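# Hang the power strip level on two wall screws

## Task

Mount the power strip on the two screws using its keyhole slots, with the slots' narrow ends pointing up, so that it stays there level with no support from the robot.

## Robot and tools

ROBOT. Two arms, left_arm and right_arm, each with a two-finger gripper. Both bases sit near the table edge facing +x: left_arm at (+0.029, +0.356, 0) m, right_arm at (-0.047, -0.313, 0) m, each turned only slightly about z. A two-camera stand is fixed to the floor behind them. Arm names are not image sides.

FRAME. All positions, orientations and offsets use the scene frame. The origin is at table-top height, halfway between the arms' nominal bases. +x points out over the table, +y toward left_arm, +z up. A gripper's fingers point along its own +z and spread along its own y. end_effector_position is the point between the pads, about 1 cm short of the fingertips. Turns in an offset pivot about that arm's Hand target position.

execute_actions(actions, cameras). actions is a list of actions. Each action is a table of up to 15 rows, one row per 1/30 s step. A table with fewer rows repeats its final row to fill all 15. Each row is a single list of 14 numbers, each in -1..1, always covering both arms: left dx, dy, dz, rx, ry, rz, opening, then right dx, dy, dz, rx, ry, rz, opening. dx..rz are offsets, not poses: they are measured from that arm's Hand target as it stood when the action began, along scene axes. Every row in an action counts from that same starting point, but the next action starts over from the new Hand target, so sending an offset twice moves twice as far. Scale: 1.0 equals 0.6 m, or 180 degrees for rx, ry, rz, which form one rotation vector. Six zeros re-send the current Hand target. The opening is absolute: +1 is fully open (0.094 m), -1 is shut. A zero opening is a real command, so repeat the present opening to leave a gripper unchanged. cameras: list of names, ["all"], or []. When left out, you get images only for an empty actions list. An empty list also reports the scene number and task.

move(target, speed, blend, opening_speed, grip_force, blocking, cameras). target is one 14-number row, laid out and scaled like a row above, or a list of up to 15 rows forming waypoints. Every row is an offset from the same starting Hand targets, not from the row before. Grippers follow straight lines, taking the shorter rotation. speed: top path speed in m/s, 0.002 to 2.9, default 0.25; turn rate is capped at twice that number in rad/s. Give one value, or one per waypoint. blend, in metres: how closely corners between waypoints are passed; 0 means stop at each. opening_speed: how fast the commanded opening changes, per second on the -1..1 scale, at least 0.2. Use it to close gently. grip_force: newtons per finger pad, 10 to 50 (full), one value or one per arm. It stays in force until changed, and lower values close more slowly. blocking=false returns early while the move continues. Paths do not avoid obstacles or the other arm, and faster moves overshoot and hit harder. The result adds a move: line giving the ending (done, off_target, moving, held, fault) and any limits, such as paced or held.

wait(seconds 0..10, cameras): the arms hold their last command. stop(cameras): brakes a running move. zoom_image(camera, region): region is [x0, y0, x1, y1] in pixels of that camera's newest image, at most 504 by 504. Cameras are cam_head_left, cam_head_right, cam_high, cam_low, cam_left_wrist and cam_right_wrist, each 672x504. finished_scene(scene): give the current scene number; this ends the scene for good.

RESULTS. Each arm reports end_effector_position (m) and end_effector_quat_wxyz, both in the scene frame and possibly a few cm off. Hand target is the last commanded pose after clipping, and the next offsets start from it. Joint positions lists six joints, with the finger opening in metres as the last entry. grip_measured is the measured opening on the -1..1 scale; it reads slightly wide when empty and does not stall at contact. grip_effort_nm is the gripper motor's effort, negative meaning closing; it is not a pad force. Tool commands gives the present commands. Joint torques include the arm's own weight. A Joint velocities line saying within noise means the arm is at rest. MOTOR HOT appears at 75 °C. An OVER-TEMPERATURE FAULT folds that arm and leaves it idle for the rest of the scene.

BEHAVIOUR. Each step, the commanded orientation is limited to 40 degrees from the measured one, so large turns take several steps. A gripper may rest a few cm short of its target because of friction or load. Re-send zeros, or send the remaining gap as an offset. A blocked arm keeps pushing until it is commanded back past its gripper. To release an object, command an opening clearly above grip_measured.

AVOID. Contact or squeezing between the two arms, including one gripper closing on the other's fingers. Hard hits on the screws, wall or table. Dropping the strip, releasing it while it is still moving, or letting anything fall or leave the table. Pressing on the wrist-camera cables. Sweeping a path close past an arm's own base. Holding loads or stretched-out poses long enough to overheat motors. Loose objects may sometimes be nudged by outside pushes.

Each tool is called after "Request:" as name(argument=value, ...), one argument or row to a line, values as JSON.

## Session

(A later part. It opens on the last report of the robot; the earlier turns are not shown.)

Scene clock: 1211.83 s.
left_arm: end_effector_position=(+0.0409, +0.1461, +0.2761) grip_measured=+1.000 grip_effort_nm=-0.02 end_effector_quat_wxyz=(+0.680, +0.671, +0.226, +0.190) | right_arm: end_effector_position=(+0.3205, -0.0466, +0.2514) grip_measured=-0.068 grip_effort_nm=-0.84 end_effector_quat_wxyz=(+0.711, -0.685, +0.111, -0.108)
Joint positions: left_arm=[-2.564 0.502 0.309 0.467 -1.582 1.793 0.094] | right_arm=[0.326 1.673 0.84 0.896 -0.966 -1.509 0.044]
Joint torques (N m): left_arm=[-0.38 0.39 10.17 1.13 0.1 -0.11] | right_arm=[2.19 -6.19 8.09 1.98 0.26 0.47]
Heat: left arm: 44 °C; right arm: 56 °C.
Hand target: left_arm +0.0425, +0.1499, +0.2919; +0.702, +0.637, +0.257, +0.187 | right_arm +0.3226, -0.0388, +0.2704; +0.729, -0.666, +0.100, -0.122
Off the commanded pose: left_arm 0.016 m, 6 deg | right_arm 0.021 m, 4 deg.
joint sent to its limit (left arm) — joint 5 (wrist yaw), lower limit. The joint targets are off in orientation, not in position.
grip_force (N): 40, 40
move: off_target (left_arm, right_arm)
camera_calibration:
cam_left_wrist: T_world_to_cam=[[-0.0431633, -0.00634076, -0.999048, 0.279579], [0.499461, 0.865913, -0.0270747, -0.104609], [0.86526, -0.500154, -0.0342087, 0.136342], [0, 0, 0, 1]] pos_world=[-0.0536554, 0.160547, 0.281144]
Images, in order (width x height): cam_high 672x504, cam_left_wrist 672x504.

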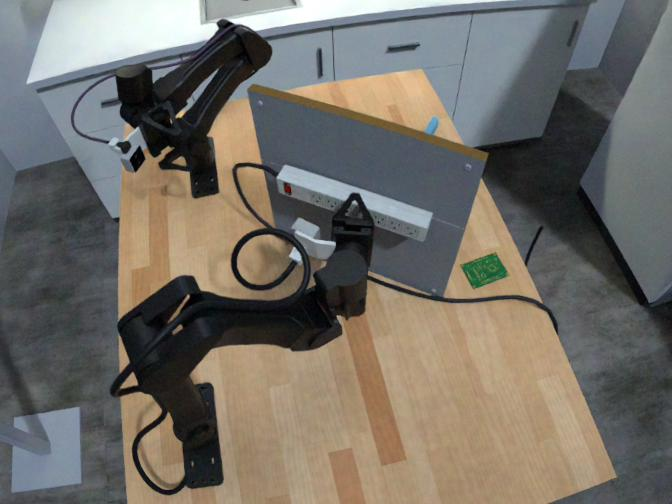

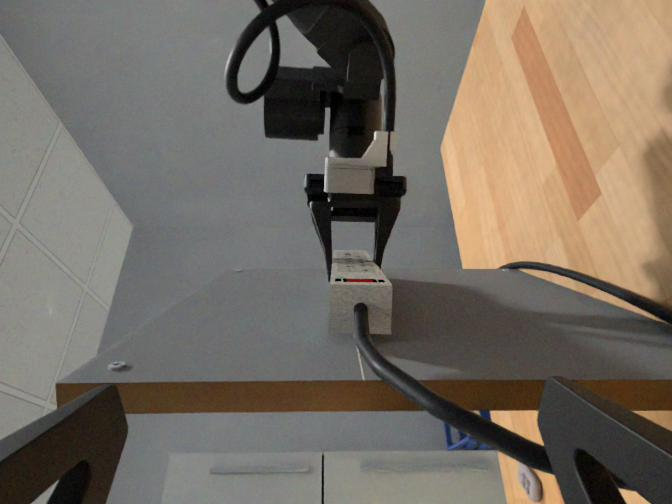

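Request:
move(
  target=[
    [0,0,0,0,0,0,1,-0.006,-0.007,0,0.008,0.01,-0.008,-0.4],
    [0,0,0,0,0,0,1,-0.001,-0.001,0.0,0.008,0.01,-0.008,-0.4],
  ],
  speed=0.03,
  cameras=["cam_high","cam_left_wrist"],
)

Request:
zoom_image(
  camera="cam_high",
  region=[240, 130, 440, 290],
)

Request:
zoom_image(
  camera="cam_left_wrist",
  region=[270, 220, 430, 400],
)

Scene clock: 1221.57 s.
left_arm: end_effector_position=(+0.0409, +0.1461, +0.2761) grip_measured=+1.000 grip_effort_nm=-0.02 end_effector_quat_wxyz=(+0.680, +0.671, +0.226, +0.190) | right_arm: end_effector_position=(+0.3202, -0.0472, +0.2507) grip_measured=-0.068 grip_effort_nm=-0.84 end_effector_quat_wxyz=(+0.715, -0.680, +0.117, -0.114)
Joint positions: left_arm=[-2.564 0.502 0.309 0.467 -1.582 1.793 0.094] | right_arm=[0.33 1.673 0.821 0.934 -0.943 -1.491 0.044]
Joint torques (N m): left_arm=[-0.35 0.4 10.21 1.13 0.1 -0.11] | right_arm=[2.43 -6.86 7.71 1.84 0.43 0.74]
Heat: left arm: 44 °C; right arm: 55 °C.
Hand target: left_arm +0.0425, +0.1499, +0.2919; +0.702, +0.637, +0.257, +0.187 | right_arm +0.3220, -0.0394, +0.2704; +0.734, -0.657, +0.121, -0.120
Off the commanded pose: left_arm 0.016 m, 6 deg | right_arm 0.021 m, 4 deg.
joint sent to its limit (left arm) — joint 5 (wrist yaw), lower limit. The joint targets are off in orientation, not in position.
grip_force (N): 40, 40
move: off_target (left_arm, right_arm)
camera_calibration:
cam_left_wrist: T_world_to_cam=[[-0.0431633, -0.00634076, -0.999048, 0.279579], [0.499461, 0.865913, -0.0270747, -0.104609], [0.86526, -0.500154, -0.0342087, 0.136342], [0, 0, 0, 1]] pos_world=[-0.0536554, 0.160547, 0.281144]
Images, in order (width x height): cam_high 672x504, cam_left_wrist 672x504.

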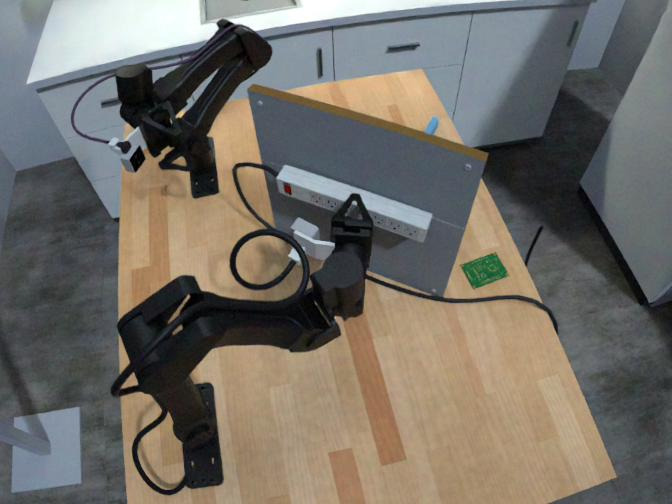

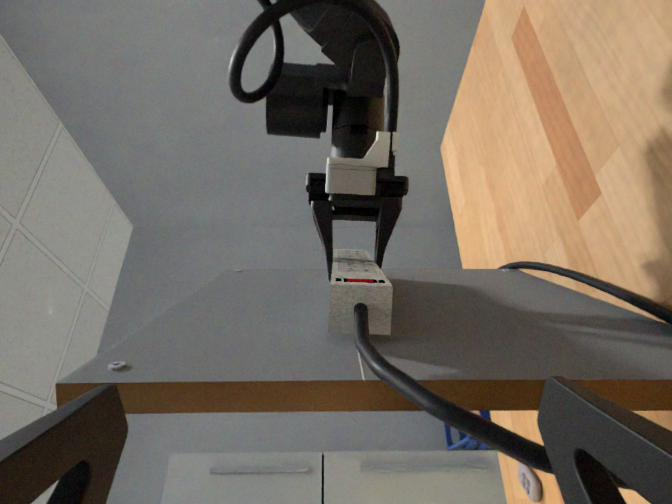

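Scaled by 2.520.

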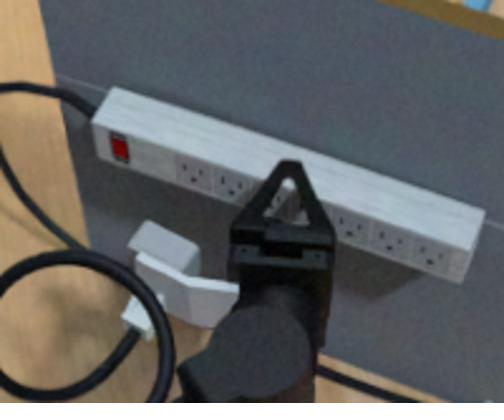

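Scaled by 2.800.

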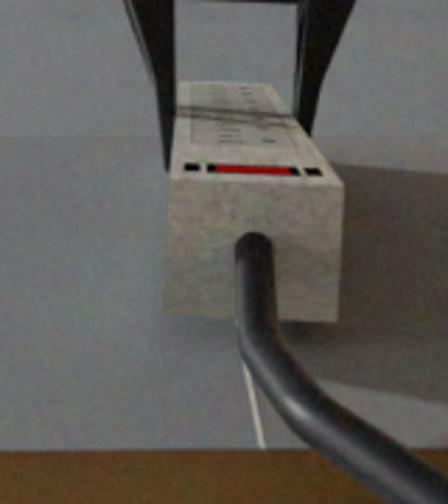

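Request:
move(
  target=[0,0,0,0,0,0,1,-0.011,-0.013,0.006,0,0,0,-0.4],
  speed=0.03,
  cameras=["cam_high","cam_left_wrist"],
)

Request:
zoom_image(
  camera="cam_high",
  region=[240, 130, 440, 290],
)

Request:
zoom_image(
  camera="cam_left_wrist",
  region=[270, 220, 430, 400],
)

Scene clock: 1226.47 s.
left_arm: end_effector_position=(+0.0409, +0.1461, +0.2761) grip_measured=+1.000 grip_effort_nm=-0.02 end_effector_quat_wxyz=(+0.680, +0.671, +0.226, +0.190) | right_arm: end_effector_position=(+0.3197, -0.0477, +0.2502) grip_measured=-0.068 grip_effort_nm=-0.84 end_effector_quat_wxyz=(+0.716, -0.679, +0.118, -0.115)
Joint positions: left_arm=[-2.564 0.502 0.309 0.467 -1.582 1.793 0.094] | right_arm=[0.33 1.673 0.815 0.944 -0.941 -1.488 0.044]
Joint torques (N m): left_arm=[-0.38 0.42 10.15 1.13 0.1 -0.11] | right_arm=[0.88 -9.48 6.2 1.67 0.28 0.76]
Heat: left arm: 44 °C; right arm: 55 °C.
Hand target: left_arm +0.0425, +0.1499, +0.2919; +0.702, +0.637, +0.257, +0.187 | right_arm +0.3153, -0.0472, +0.2739; +0.734, -0.657, +0.121, -0.120
Off the commanded pose: left_arm 0.016 m, 6 deg | right_arm 0.024 m, 3 deg.
joint sent to its limit (left arm) — joint 5 (wrist yaw), lower limit. The joint targets are off in orientation, not in position.
grip_force (N): 40, 40
move: off_target (left_arm, right_arm)
camera_calibration:
cam_left_wrist: T_world_to_cam=[[-0.0431633, -0.00634076, -0.999048, 0.279579], [0.499461, 0.865913, -0.0270747, -0.104609], [0.86526, -0.500154, -0.0342087, 0.136342], [0, 0, 0, 1]] pos_world=[-0.0536554, 0.160547, 0.281144]
Images, in order (width x height): cam_high 672x504, cam_left_wrist 672x504.

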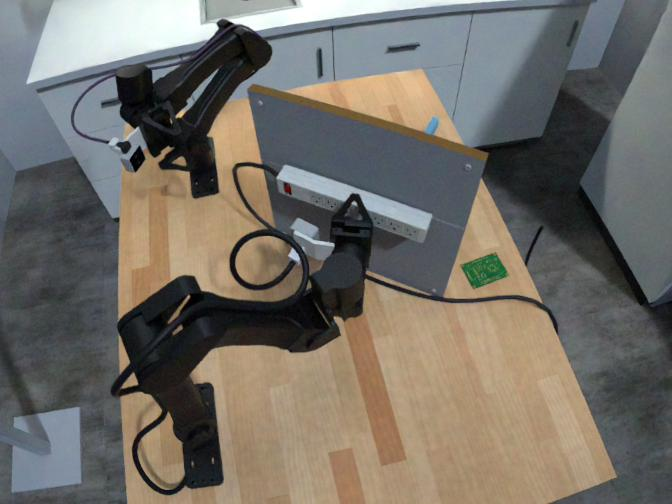

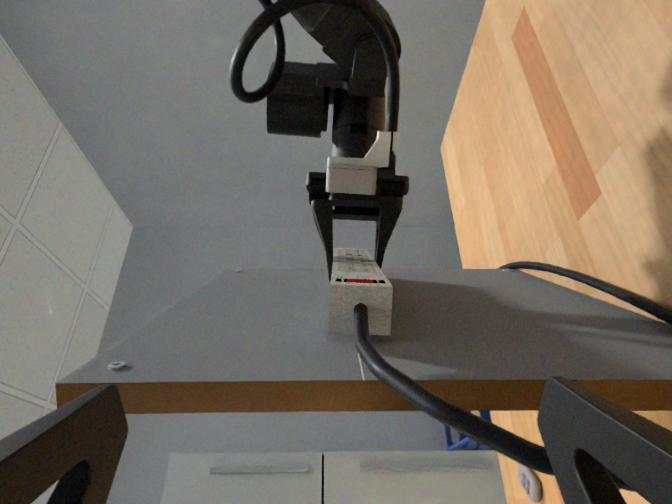

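Scaled by 2.520.

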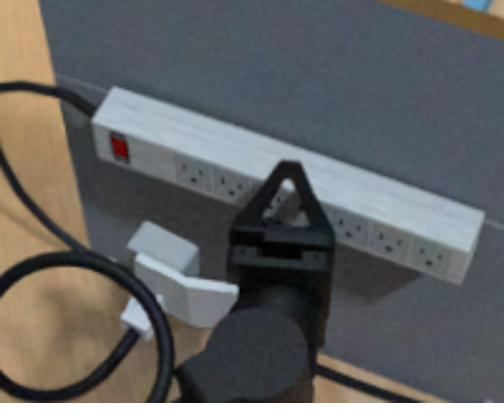

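Scaled by 2.800.

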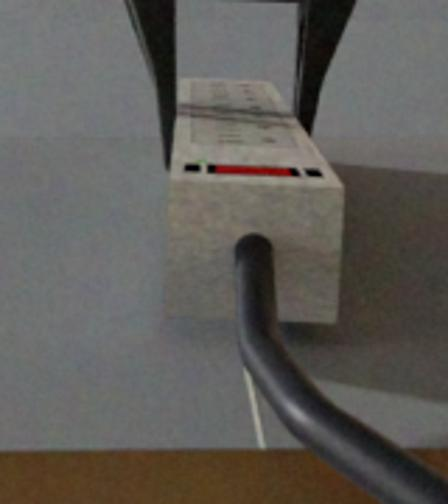

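Request:
move(
  target=[0,0,0,0,0,0,1,-0.005,-0.006,-0.008,0.004,0.006,0,-0.4],
  speed=0.03,
  cameras=["cam_high","cam_left_wrist"],
)

Request:
zoom_image(
  camera="cam_high",
  region=[240, 130, 440, 290],
)

Request:
zoom_image(
  camera="cam_left_wrist",
  region=[270, 220, 430, 400],
)

Scene clock: 1234.10 s.
left_arm: end_effector_position=(+0.0409, +0.1461, +0.2761) grip_measured=+1.000 grip_effort_nm=-0.02 end_effector_quat_wxyz=(+0.680, +0.671, +0.226, +0.190) | right_arm: end_effector_position=(+0.3183, -0.0500, +0.2424) grip_measured=-0.068 grip_effort_nm=-0.84 end_effector_quat_wxyz=(+0.716, -0.675, +0.144, -0.100)
Joint positions: left_arm=[-2.564 0.502 0.309 0.467 -1.582 1.793 0.094] | right_arm=[0.33 1.673 0.783 0.966 -0.924 -1.439 0.044]
Joint torques (N m): left_arm=[-0.4 0.39 10.18 1.13 0.09 -0.11] | right_arm=[0.4 -9.33 6.28 1.89 0.12 0.53]
Heat: left arm: 44 °C; right arm: 55 °C.
Hand target: left_arm +0.0425, +0.1499, +0.2919; +0.702, +0.637, +0.257, +0.187 | right_arm +0.3124, -0.0508, +0.2691; +0.737, -0.654, +0.129, -0.113
Off the commanded pose: left_arm 0.016 m, 6 deg | right_arm 0.027 m, 4 deg.
joint sent to its limit (left arm) — joint 5 (wrist yaw), lower limit. The joint targets are off in orientation, not in position.
grip_force (N): 40, 40
move: off_target (left_arm, right_arm)
camera_calibration:
cam_left_wrist: T_world_to_cam=[[-0.0431633, -0.00634076, -0.999048, 0.279579], [0.499461, 0.865913, -0.0270747, -0.104609], [0.86526, -0.500154, -0.0342087, 0.136342], [0, 0, 0, 1]] pos_world=[-0.0536554, 0.160547, 0.281144]
Images, in order (width x height): cam_high 672x504, cam_left_wrist 672x504.

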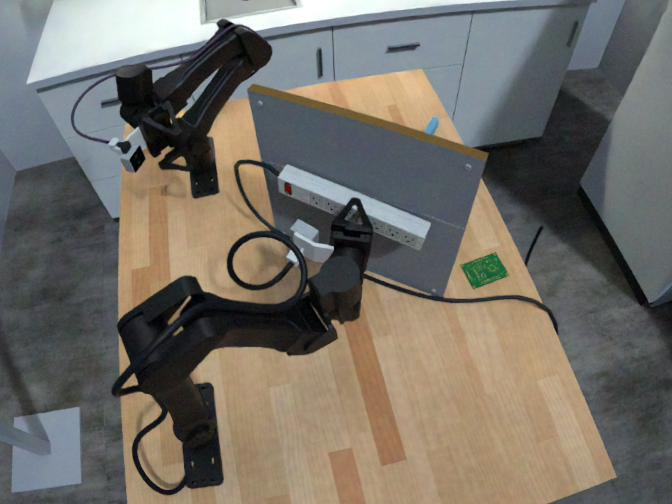

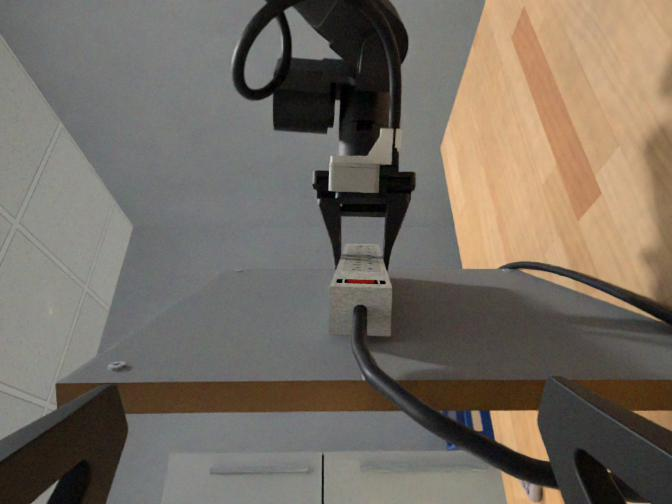

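Scaled by 2.520.

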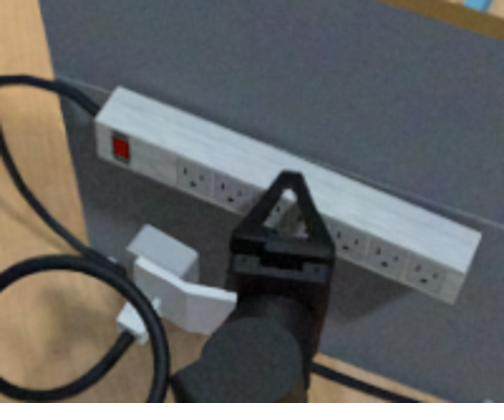

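Scaled by 2.800.

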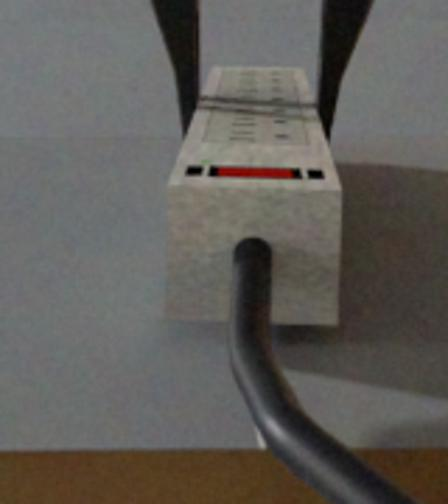

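Request:
move(
  target=[0,0,0,0,0,0,1,0.002,0.003,0.03,-0.009,-0.012,0,-0.4],
  speed=0.03,
  cameras=["cam_high","cam_left_wrist"],
)

Request:
zoom_image(
  camera="cam_high",
  region=[240, 130, 440, 290],
)

Request:
zoom_image(
  camera="cam_left_wrist",
  region=[270, 220, 430, 400],
)

Scene clock: 1243.33 s.
left_arm: end_effector_position=(+0.0409, +0.1461, +0.2761) grip_measured=+1.000 grip_effort_nm=-0.02 end_effector_quat_wxyz=(+0.680, +0.671, +0.226, +0.190) | right_arm: end_effector_position=(+0.3157, -0.0510, +0.2386) grip_measured=-0.068 grip_effort_nm=-0.84 end_effector_quat_wxyz=(+0.704, -0.687, +0.151, -0.096)
Joint positions: left_arm=[-2.564 0.502 0.309 0.467 -1.582 1.793 0.094] | right_arm=[0.33 1.643 0.783 0.877 -0.922 -1.476 0.044]
Joint torques (N m): left_arm=[-0.4 0.39 10.14 1.13 0.09 -0.11] | right_arm=[0.61 -10.77 9.88 1.69 -0.03 0.35]
Heat: left arm: 44 °C; right arm: 55 °C.
Hand target: left_arm +0.0425, +0.1499, +0.2919; +0.702, +0.637, +0.257, +0.187 | right_arm +0.3136, -0.0491, +0.2872; +0.730, -0.662, +0.113, -0.127
Off the commanded pose: left_arm 0.016 m, 6 deg | right_arm 0.049 m, 7 deg.
joint sent to its limit (left arm) — joint 5 (wrist yaw), lower limit. The joint targets are off in orientation, not in position.
grip_force (N): 40, 40
move: off_target (left_arm, right_arm)
camera_calibration:
cam_left_wrist: T_world_to_cam=[[-0.0431633, -0.00634076, -0.999048, 0.279579], [0.499461, 0.865913, -0.0270747, -0.104609], [0.86526, -0.500154, -0.0342087, 0.136342], [0, 0, 0, 1]] pos_world=[-0.0536554, 0.160547, 0.281144]
Images, in order (width x height): cam_high 672x504, cam_left_wrist 672x504.

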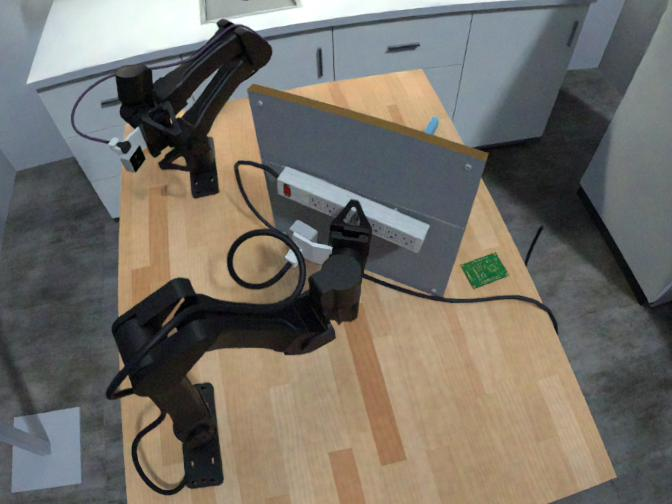

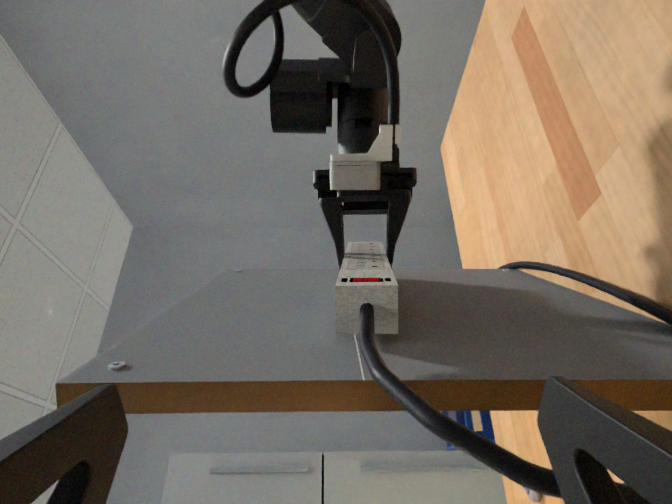

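Scaled by 2.520.

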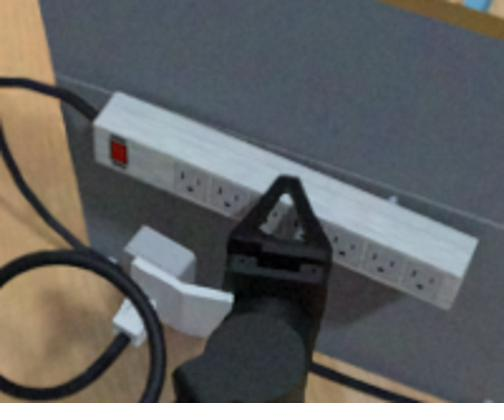

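Scaled by 2.800.

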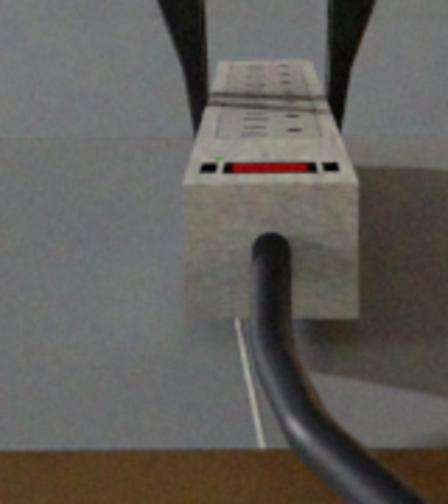

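Request:
move(
  target=[0,0,0,0,0,0,1,0.002,0.001,0.012,-0.005,-0.007,0.008,-0.4],
  speed=0.03,
  cameras=["cam_high","cam_left_wrist"],
)

Request:
zoom_image(
  camera="cam_high",
  region=[240, 130, 440, 290],
)

Request:
zoom_image(
  camera="cam_left_wrist",
  region=[270, 220, 430, 400],
)

Scene clock: 1249.40 s.
left_arm: end_effector_position=(+0.0409, +0.1461, +0.2761) grip_measured=+1.000 grip_effort_nm=-0.02 end_effector_quat_wxyz=(+0.680, +0.671, +0.226, +0.190) | right_arm: end_effector_position=(+0.3170, -0.0492, +0.2432) grip_measured=-0.068 grip_effort_nm=-0.84 end_effector_quat_wxyz=(+0.701, -0.692, +0.141, -0.098)
Joint positions: left_arm=[-2.564 0.502 0.309 0.467 -1.582 1.793 0.094] | right_arm=[0.33 1.637 0.812 0.828 -0.935 -1.507 0.044]
Joint torques (N m): left_arm=[-0.39 0.42 10.14 1.13 0.1 -0.11] | right_arm=[-0.18 -10.56 11.03 1.68 -0.26 0.32]
Heat: left arm: 44 °C; right arm: 55 °C.
Hand target: left_arm +0.0425, +0.1499, +0.2919; +0.702, +0.637, +0.257, +0.187 | right_arm +0.3148, -0.0484, +0.2944; +0.728, -0.667, +0.096, -0.126
Off the commanded pose: left_arm 0.016 m, 6 deg | right_arm 0.051 m, 7 deg.
joint sent to its limit (left arm) — joint 5 (wrist yaw), lower limit. The joint targets are off in orientation, not in position.
grip_force (N): 40, 40
move: off_target (left_arm, right_arm)
camera_calibration:
cam_left_wrist: T_world_to_cam=[[-0.0431633, -0.00634076, -0.999048, 0.279579], [0.499461, 0.865913, -0.0270747, -0.104609], [0.86526, -0.500154, -0.0342087, 0.136342], [0, 0, 0, 1]] pos_world=[-0.0536554, 0.160547, 0.281144]
Images, in order (width x height): cam_high 672x504, cam_left_wrist 672x504.

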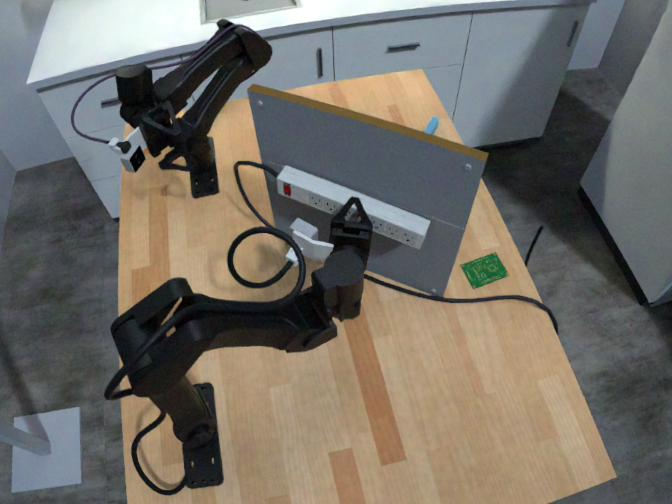

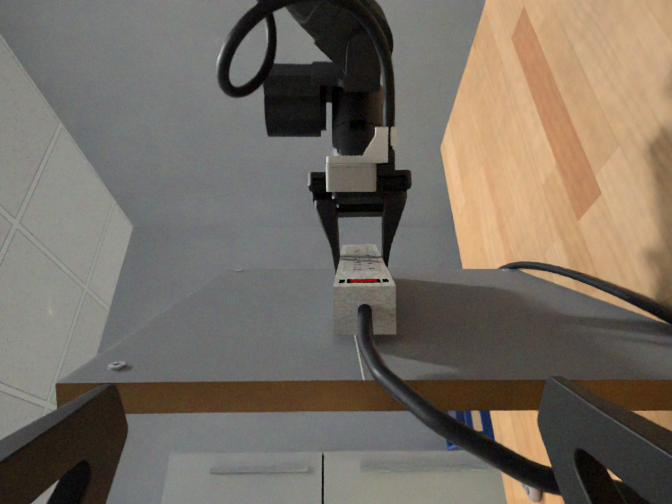

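Scaled by 2.520.

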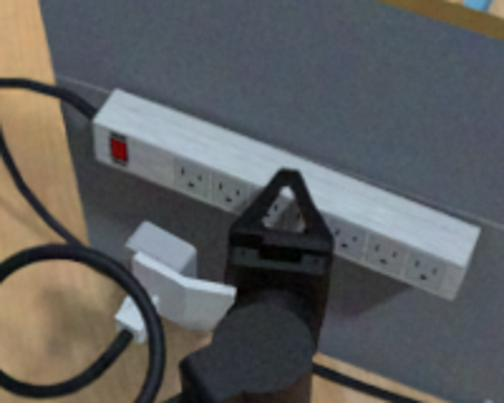

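Scaled by 2.800.

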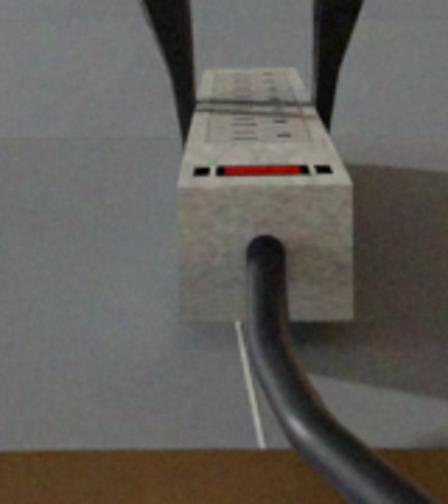

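Request:
move(
  target=[0,0,0,0,0,0,1,0.002,0.001,0.004,-0.008,-0.01,0.007,-0.4],
  speed=0.03,
  cameras=["cam_high","cam_left_wrist"],
)

Request:
zoom_image(
  camera="cam_high",
  region=[240, 130, 440, 290],
)

Request:
zoom_image(
  camera="cam_left_wrist",
  region=[270, 220, 430, 400],
)

Scene clock: 1255.20 s.
left_arm: end_effector_position=(+0.0409, +0.1461, +0.2761) grip_measured=+1.000 grip_effort_nm=-0.02 end_effector_quat_wxyz=(+0.680, +0.671, +0.226, +0.190) | right_arm: end_effector_position=(+0.3182, -0.0499, +0.2472) grip_measured=-0.068 grip_effort_nm=-0.84 end_effector_quat_wxyz=(+0.697, -0.699, +0.121, -0.103)
Joint positions: left_arm=[-2.564 0.502 0.309 0.467 -1.582 1.793 0.094] | right_arm=[0.32 1.637 0.843 0.783 -0.967 -1.556 0.044]
Joint torques (N m): left_arm=[-0.39 0.4 10.15 1.12 0.1 -0.11] | right_arm=[-0.05 -9.96 11.49 1.65 -0.27 0.29]
Heat: left arm: 44 °C; right arm: 54 °C.
Hand target: left_arm +0.0425, +0.1499, +0.2919; +0.702, +0.637, +0.257, +0.187 | right_arm +0.3160, -0.0479, +0.2969; +0.722, -0.675, +0.075, -0.130
Off the commanded pose: left_arm 0.016 m, 6 deg | right_arm 0.050 m, 7 deg.
joint sent to its limit (left arm) — joint 5 (wrist yaw), lower limit. The joint targets are off in orientation, not in position.
grip_force (N): 40, 40
move: off_target (left_arm, right_arm)
camera_calibration:
cam_left_wrist: T_world_to_cam=[[-0.0431633, -0.00634076, -0.999048, 0.279579], [0.499461, 0.865913, -0.0270747, -0.104609], [0.86526, -0.500154, -0.0342087, 0.136342], [0, 0, 0, 1]] pos_world=[-0.0536554, 0.160547, 0.281144]
Images, in order (width x height): cam_high 672x504, cam_left_wrist 672x504.

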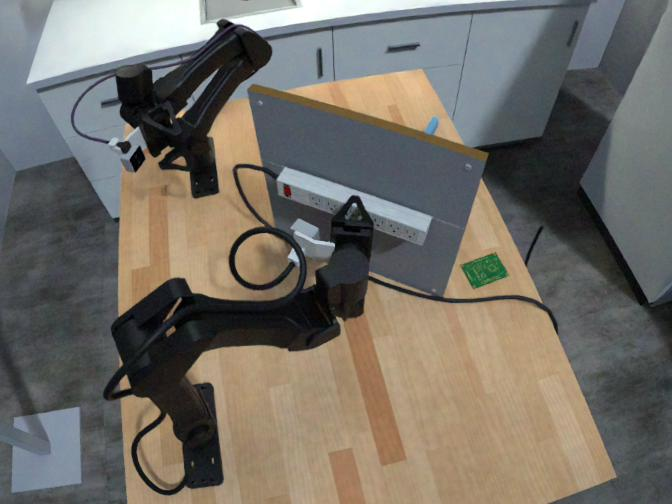

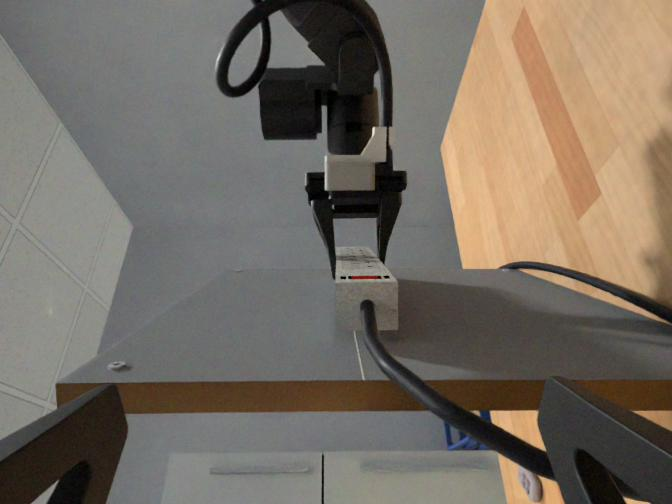

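Scaled by 2.520.

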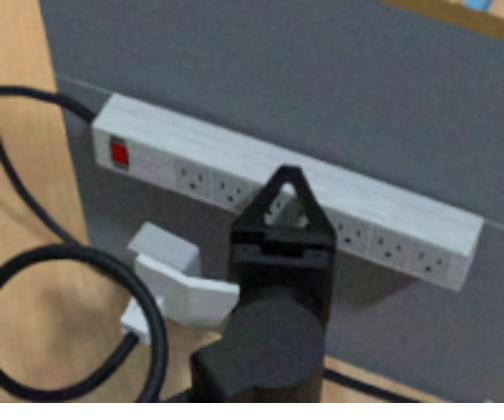

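Scaled by 2.800.

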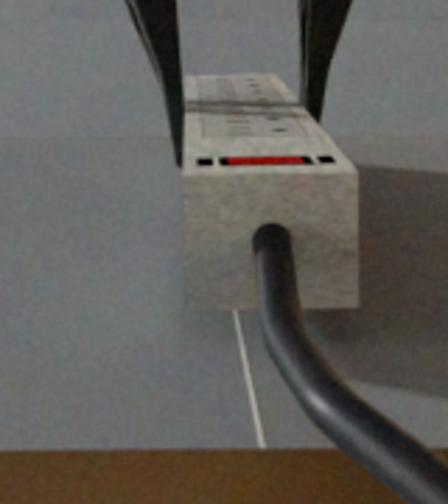

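Request:
move(
  target=[0,0,0,0,0,0,1,0.007,0.007,-0.008,0,0,-0.007,-0.4],
  speed=0.03,
  cameras=["cam_high","cam_left_wrist"],
)

Request:
zoom_image(
  camera="cam_high",
  region=[240, 130, 440, 290],
)

Request:
zoom_image(
  camera="cam_left_wrist",
  region=[270, 220, 430, 400],
)

Scene clock: 1261.73 s.
left_arm: end_effector_position=(+0.0409, +0.1461, +0.2761) grip_measured=+1.000 grip_effort_nm=-0.02 end_effector_quat_wxyz=(+0.680, +0.671, +0.226, +0.190) | right_arm: end_effector_position=(+0.3187, -0.0497, +0.2470) grip_measured=-0.068 grip_effort_nm=-0.84 end_effector_quat_wxyz=(+0.697, -0.699, +0.121, -0.105)
Joint positions: left_arm=[-2.564 0.502 0.309 0.467 -1.582 1.793 0.094] | right_arm=[0.321 1.637 0.843 0.782 -0.962 -1.56 0.044]
Joint torques (N m): left_arm=[-0.42 0.4 10.15 1.14 0.09 -0.11] | right_arm=[1.11 -9.07 10.96 1.77 0.08 0.27]
Heat: left arm: 44 °C; right arm: 53 °C.
Hand target: left_arm +0.0425, +0.1499, +0.2919; +0.702, +0.637, +0.257, +0.187 | right_arm +0.3203, -0.0438, +0.2921; +0.721, -0.675, +0.083, -0.138
Off the commanded pose: left_arm 0.016 m, 6 deg | right_arm 0.046 m, 7 deg.
joint sent to its limit (left arm) — joint 5 (wrist yaw), lower limit. The joint targets are off in orientation, not in position.
grip_force (N): 40, 40
move: off_target (left_arm, right_arm)
camera_calibration:
cam_left_wrist: T_world_to_cam=[[-0.0431633, -0.00634076, -0.999048, 0.279579], [0.499461, 0.865913, -0.0270747, -0.104609], [0.86526, -0.500154, -0.0342087, 0.136342], [0, 0, 0, 1]] pos_world=[-0.0536554, 0.160547, 0.281144]
Images, in order (width x height): cam_high 672x504, cam_left_wrist 672x504.

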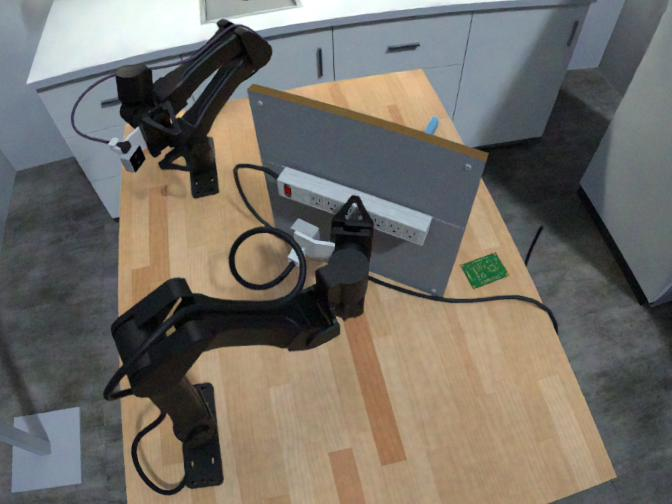

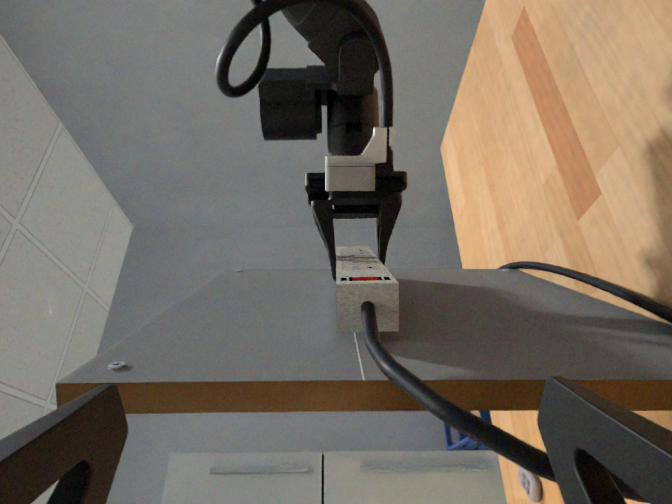

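Scaled by 2.520.

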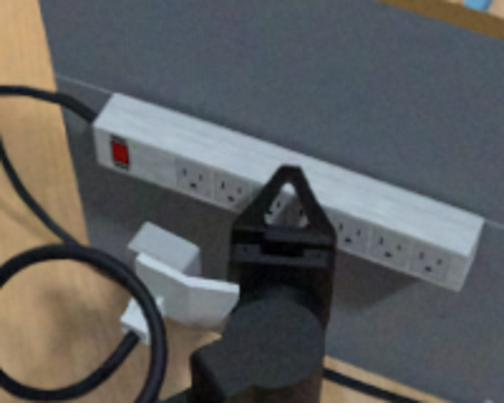

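Scaled by 2.800.

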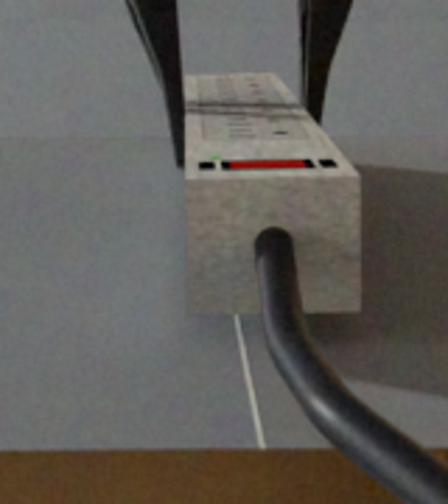

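Continue: more of yaw and forward.

Request:
move(
  target=[0,0,0,0,0,0,1,0.003,0.003,0.003,0,0,-0.009,-0.4],
  speed=0.03,
  cameras=["cam_high","cam_left_wrist"],
)

Request:
zoom_image(
  camera="cam_high",
  region=[240, 130, 440, 290],
)

Request:
zoom_image(
  camera="cam_left_wrist",
  region=[270, 220, 430, 400],
)

Scene clock: 1267.50 s.
left_arm: end_effector_position=(+0.0409, +0.1461, +0.2761) grip_measured=+1.000 grip_effort_nm=-0.02 end_effector_quat_wxyz=(+0.680, +0.671, +0.226, +0.190) | right_arm: end_effector_position=(+0.3198, -0.0488, +0.2469) grip_measured=-0.068 grip_effort_nm=-0.84 end_effector_quat_wxyz=(+0.696, -0.699, +0.123, -0.109)
Joint positions: left_arm=[-2.564 0.502 0.309 0.467 -1.582 1.793 0.094] | right_arm=[0.325 1.637 0.843 0.782 -0.949 -1.562 0.044]
Joint torques (N m): left_arm=[-0.4 0.42 10.15 1.12 0.1 -0.11] | right_arm=[2.02 -9.58 10.63 1.71 0.34 0.28]
Heat: left arm: 44 °C; right arm: 53 °C.
Hand target: left_arm +0.0425, +0.1499, +0.2919; +0.702, +0.637, +0.257, +0.187 | right_arm +0.3220, -0.0419, +0.2939; +0.718, -0.673, +0.092, -0.148
Off the commanded pose: left_arm 0.016 m, 6 deg | right_arm 0.048 m, 7 deg.
joint sent to its limit (left arm) — joint 5 (wrist yaw), lower limit. The joint targets are off in orientation, not in position.
grip_force (N): 40, 40
move: off_target (left_arm, right_arm)
camera_calibration:
cam_left_wrist: T_world_to_cam=[[-0.0431633, -0.00634076, -0.999048, 0.279579], [0.499461, 0.865913, -0.0270747, -0.104609], [0.86526, -0.500154, -0.0342087, 0.136342], [0, 0, 0, 1]] pos_world=[-0.0536554, 0.160547, 0.281144]
Images, in order (width x height): cam_high 672x504, cam_left_wrist 672x504.

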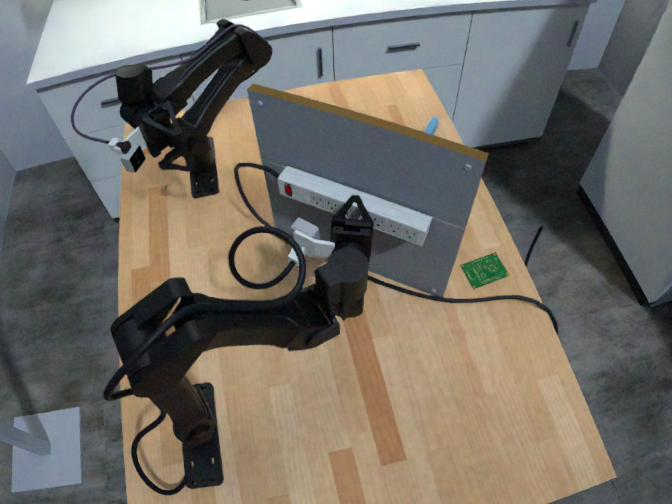

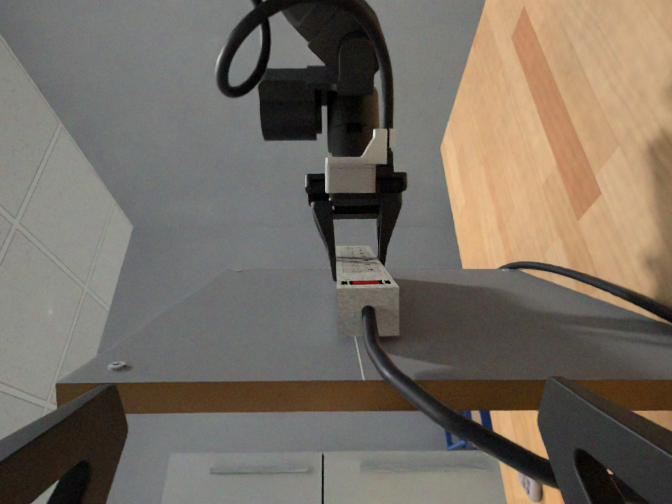

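Scaled by 2.520.

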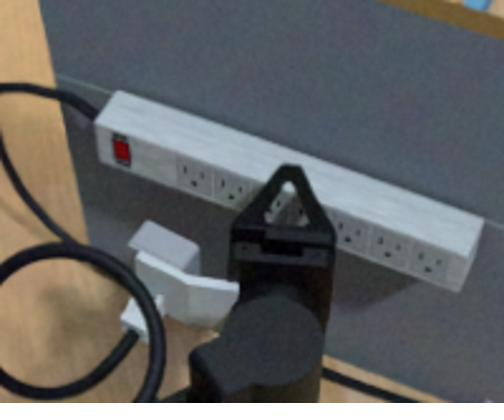

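Scaled by 2.800.

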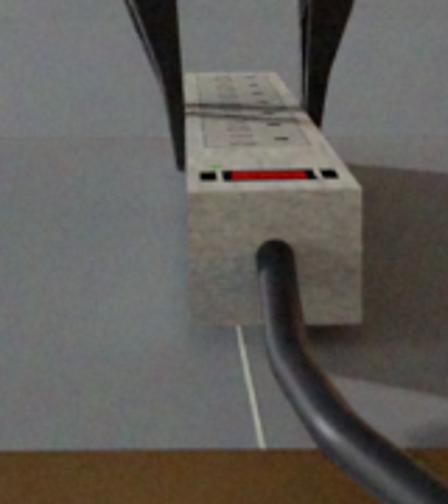

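Request:
move(
  target=[0,0,0,0,0,0,1,-0.001,-0.003,0.01,0,0,0,-0.4],
  speed=0.02,
  cameras=["cam_high","cam_left_wrist"],
)

Request:
zoom_image(
  camera="cam_high",
  region=[240, 130, 440, 290],
)

Request:
zoom_image(
  camera="cam_left_wrist",
  region=[270, 220, 430, 400],
)

Scene clock: 1275.03 s.
left_arm: end_effector_position=(+0.0409, +0.1461, +0.2761) grip_measured=+1.000 grip_effort_nm=-0.02 end_effector_quat_wxyz=(+0.680, +0.671, +0.226, +0.190) | right_arm: end_effector_position=(+0.3197, -0.0487, +0.2474) grip_measured=-0.068 grip_effort_nm=-0.84 end_effector_quat_wxyz=(+0.693, -0.700, +0.130, -0.110)
Joint positions: left_arm=[-2.564 0.502 0.309 0.467 -1.582 1.793 0.094] | right_arm=[0.329 1.626 0.843 0.759 -0.935 -1.564 0.044]
Joint torques (N m): left_arm=[-0.4 0.42 10.18 1.14 0.1 -0.1] | right_arm=[1.1 -10.39 11.28 1.69 0.15 0.32]
Heat: left arm: 44 °C; right arm: 53 °C.
Hand target: left_arm +0.0425, +0.1499, +0.2919; +0.702, +0.637, +0.257, +0.187 | right_arm +0.3214, -0.0437, +0.2999; +0.718, -0.673, +0.092, -0.148
Off the commanded pose: left_arm 0.016 m, 6 deg | right_arm 0.053 m, 7 deg.
joint sent to its limit (left arm) — joint 5 (wrist yaw), lower limit. The joint targets are off in orientation, not in position.
grip_force (N): 40, 40
move: off_target (left_arm, right_arm)
camera_calibration:
cam_left_wrist: T_world_to_cam=[[-0.0431633, -0.00634076, -0.999048, 0.279579], [0.499461, 0.865913, -0.0270747, -0.104609], [0.86526, -0.500154, -0.0342087, 0.136342], [0, 0, 0, 1]] pos_world=[-0.0536554, 0.160547, 0.281144]
Images, in order (width x height): cam_high 672x504, cam_left_wrist 672x504.

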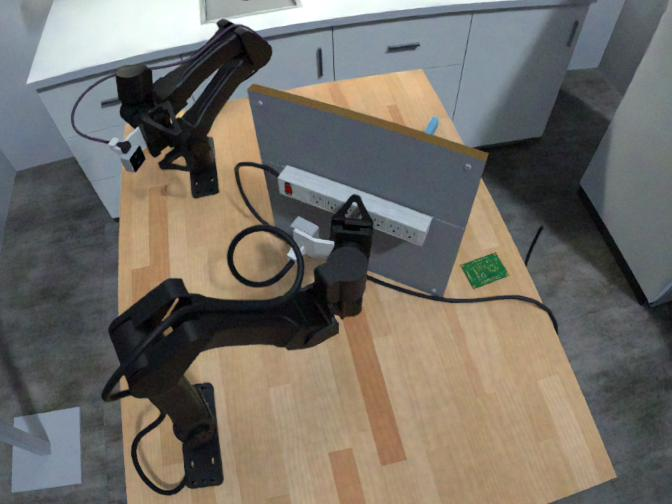

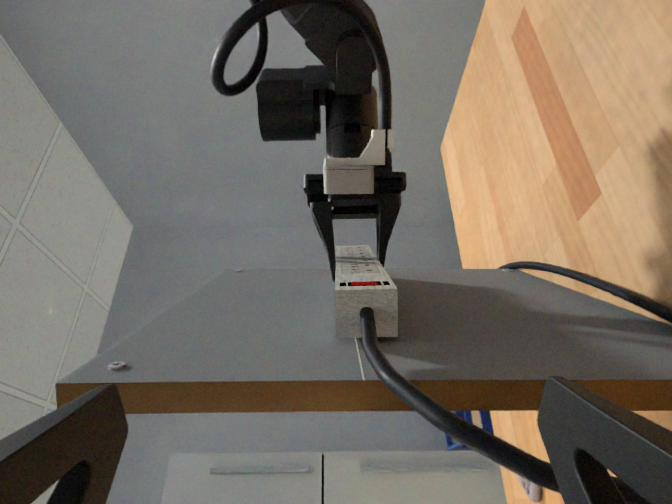

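Scaled by 2.520.

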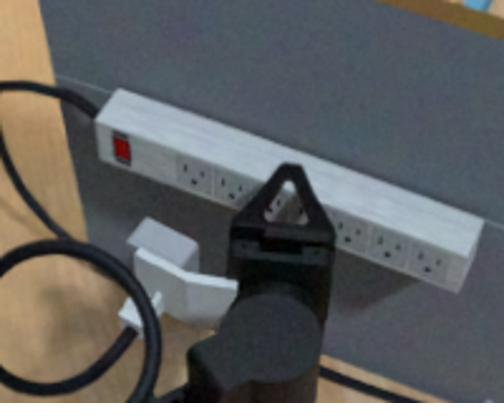

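Scaled by 2.800.

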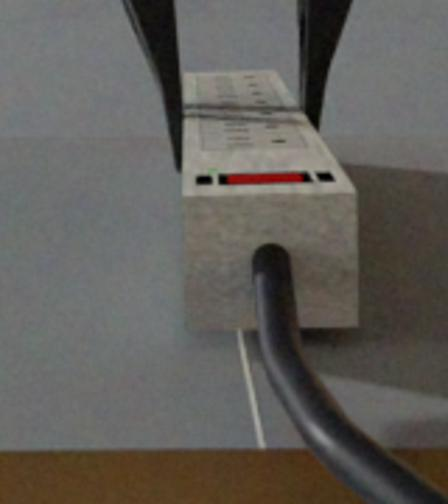

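Request:
move(
  target=[0,0,0,0,0,0,1,-0.001,0.0,0.006,-0.002,-0.003,0.005,-0.4],
  speed=0.02,
  cameras=["cam_high","cam_left_wrist"],
)

Request:
zoom_image(
  camera="cam_high",
  region=[240, 130, 440, 290],
)

Request:
zoom_image(
  camera="cam_left_wrist",
  region=[270, 220, 430, 400],
)

Scene clock: 1280.60 s.
left_arm: end_effector_position=(+0.0409, +0.1461, +0.2761) grip_measured=+1.000 grip_effort_nm=-0.02 end_effector_quat_wxyz=(+0.680, +0.671, +0.226, +0.190) | right_arm: end_effector_position=(+0.3199, -0.0487, +0.2478) grip_measured=-0.068 grip_effort_nm=-0.84 end_effector_quat_wxyz=(+0.691, -0.703, +0.131, -0.109)
Joint positions: left_arm=[-2.564 0.502 0.309 0.467 -1.582 1.793 0.094] | right_arm=[0.329 1.621 0.85 0.734 -0.934 -1.573 0.044]
Joint torques (N m): left_arm=[-0.42 0.38 10.19 1.12 0.1 -0.11] | right_arm=[0.76 -9.95 12.38 1.7 -0.12 0.25]
Heat: left arm: 44 °C; right arm: 52 °C.
Hand target: left_arm +0.0425, +0.1499, +0.2919; +0.702, +0.637, +0.257, +0.187 | right_arm +0.3208, -0.0437, +0.3033; +0.718, -0.676, +0.083, -0.145
Off the commanded pose: left_arm 0.016 m, 6 deg | right_arm 0.056 m, 8 deg.
joint sent to its limit (left arm) — joint 5 (wrist yaw), lower limit. The joint targets are off in orientation, not in position.
grip_force (N): 40, 40
move: off_target (left_arm, right_arm)
camera_calibration:
cam_left_wrist: T_world_to_cam=[[-0.0431633, -0.00634076, -0.999048, 0.279579], [0.499461, 0.865913, -0.0270747, -0.104609], [0.86526, -0.500154, -0.0342087, 0.136342], [0, 0, 0, 1]] pos_world=[-0.0536554, 0.160547, 0.281144]
Images, in order (width x height): cam_high 672x504, cam_left_wrist 672x504.

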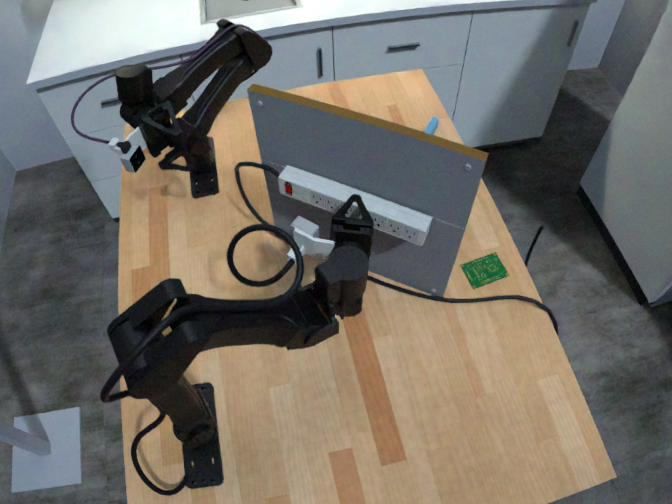

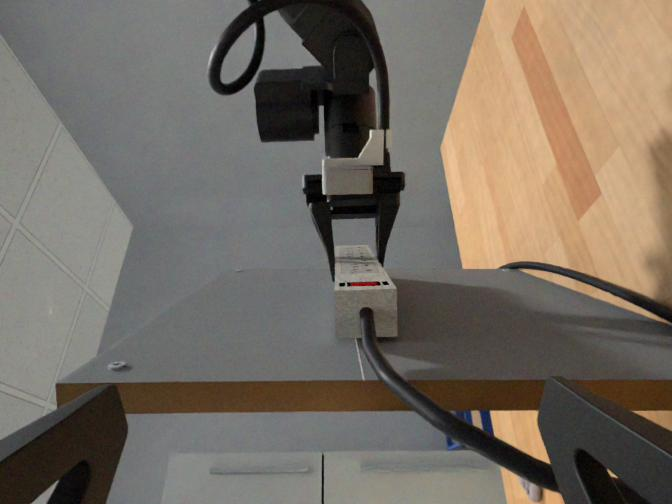

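Scaled by 2.520.

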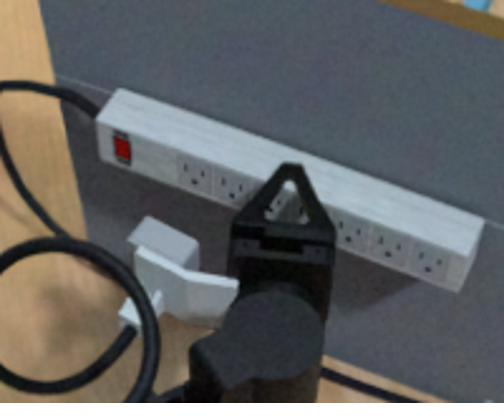

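Scaled by 2.800.

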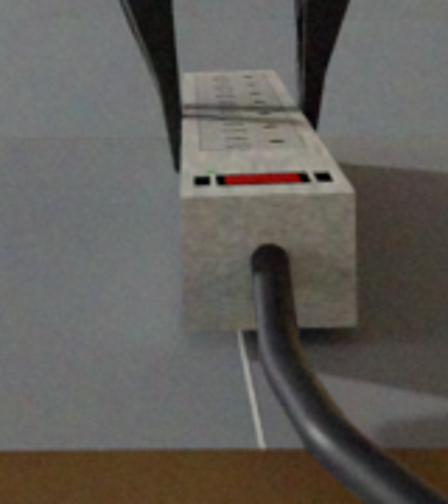

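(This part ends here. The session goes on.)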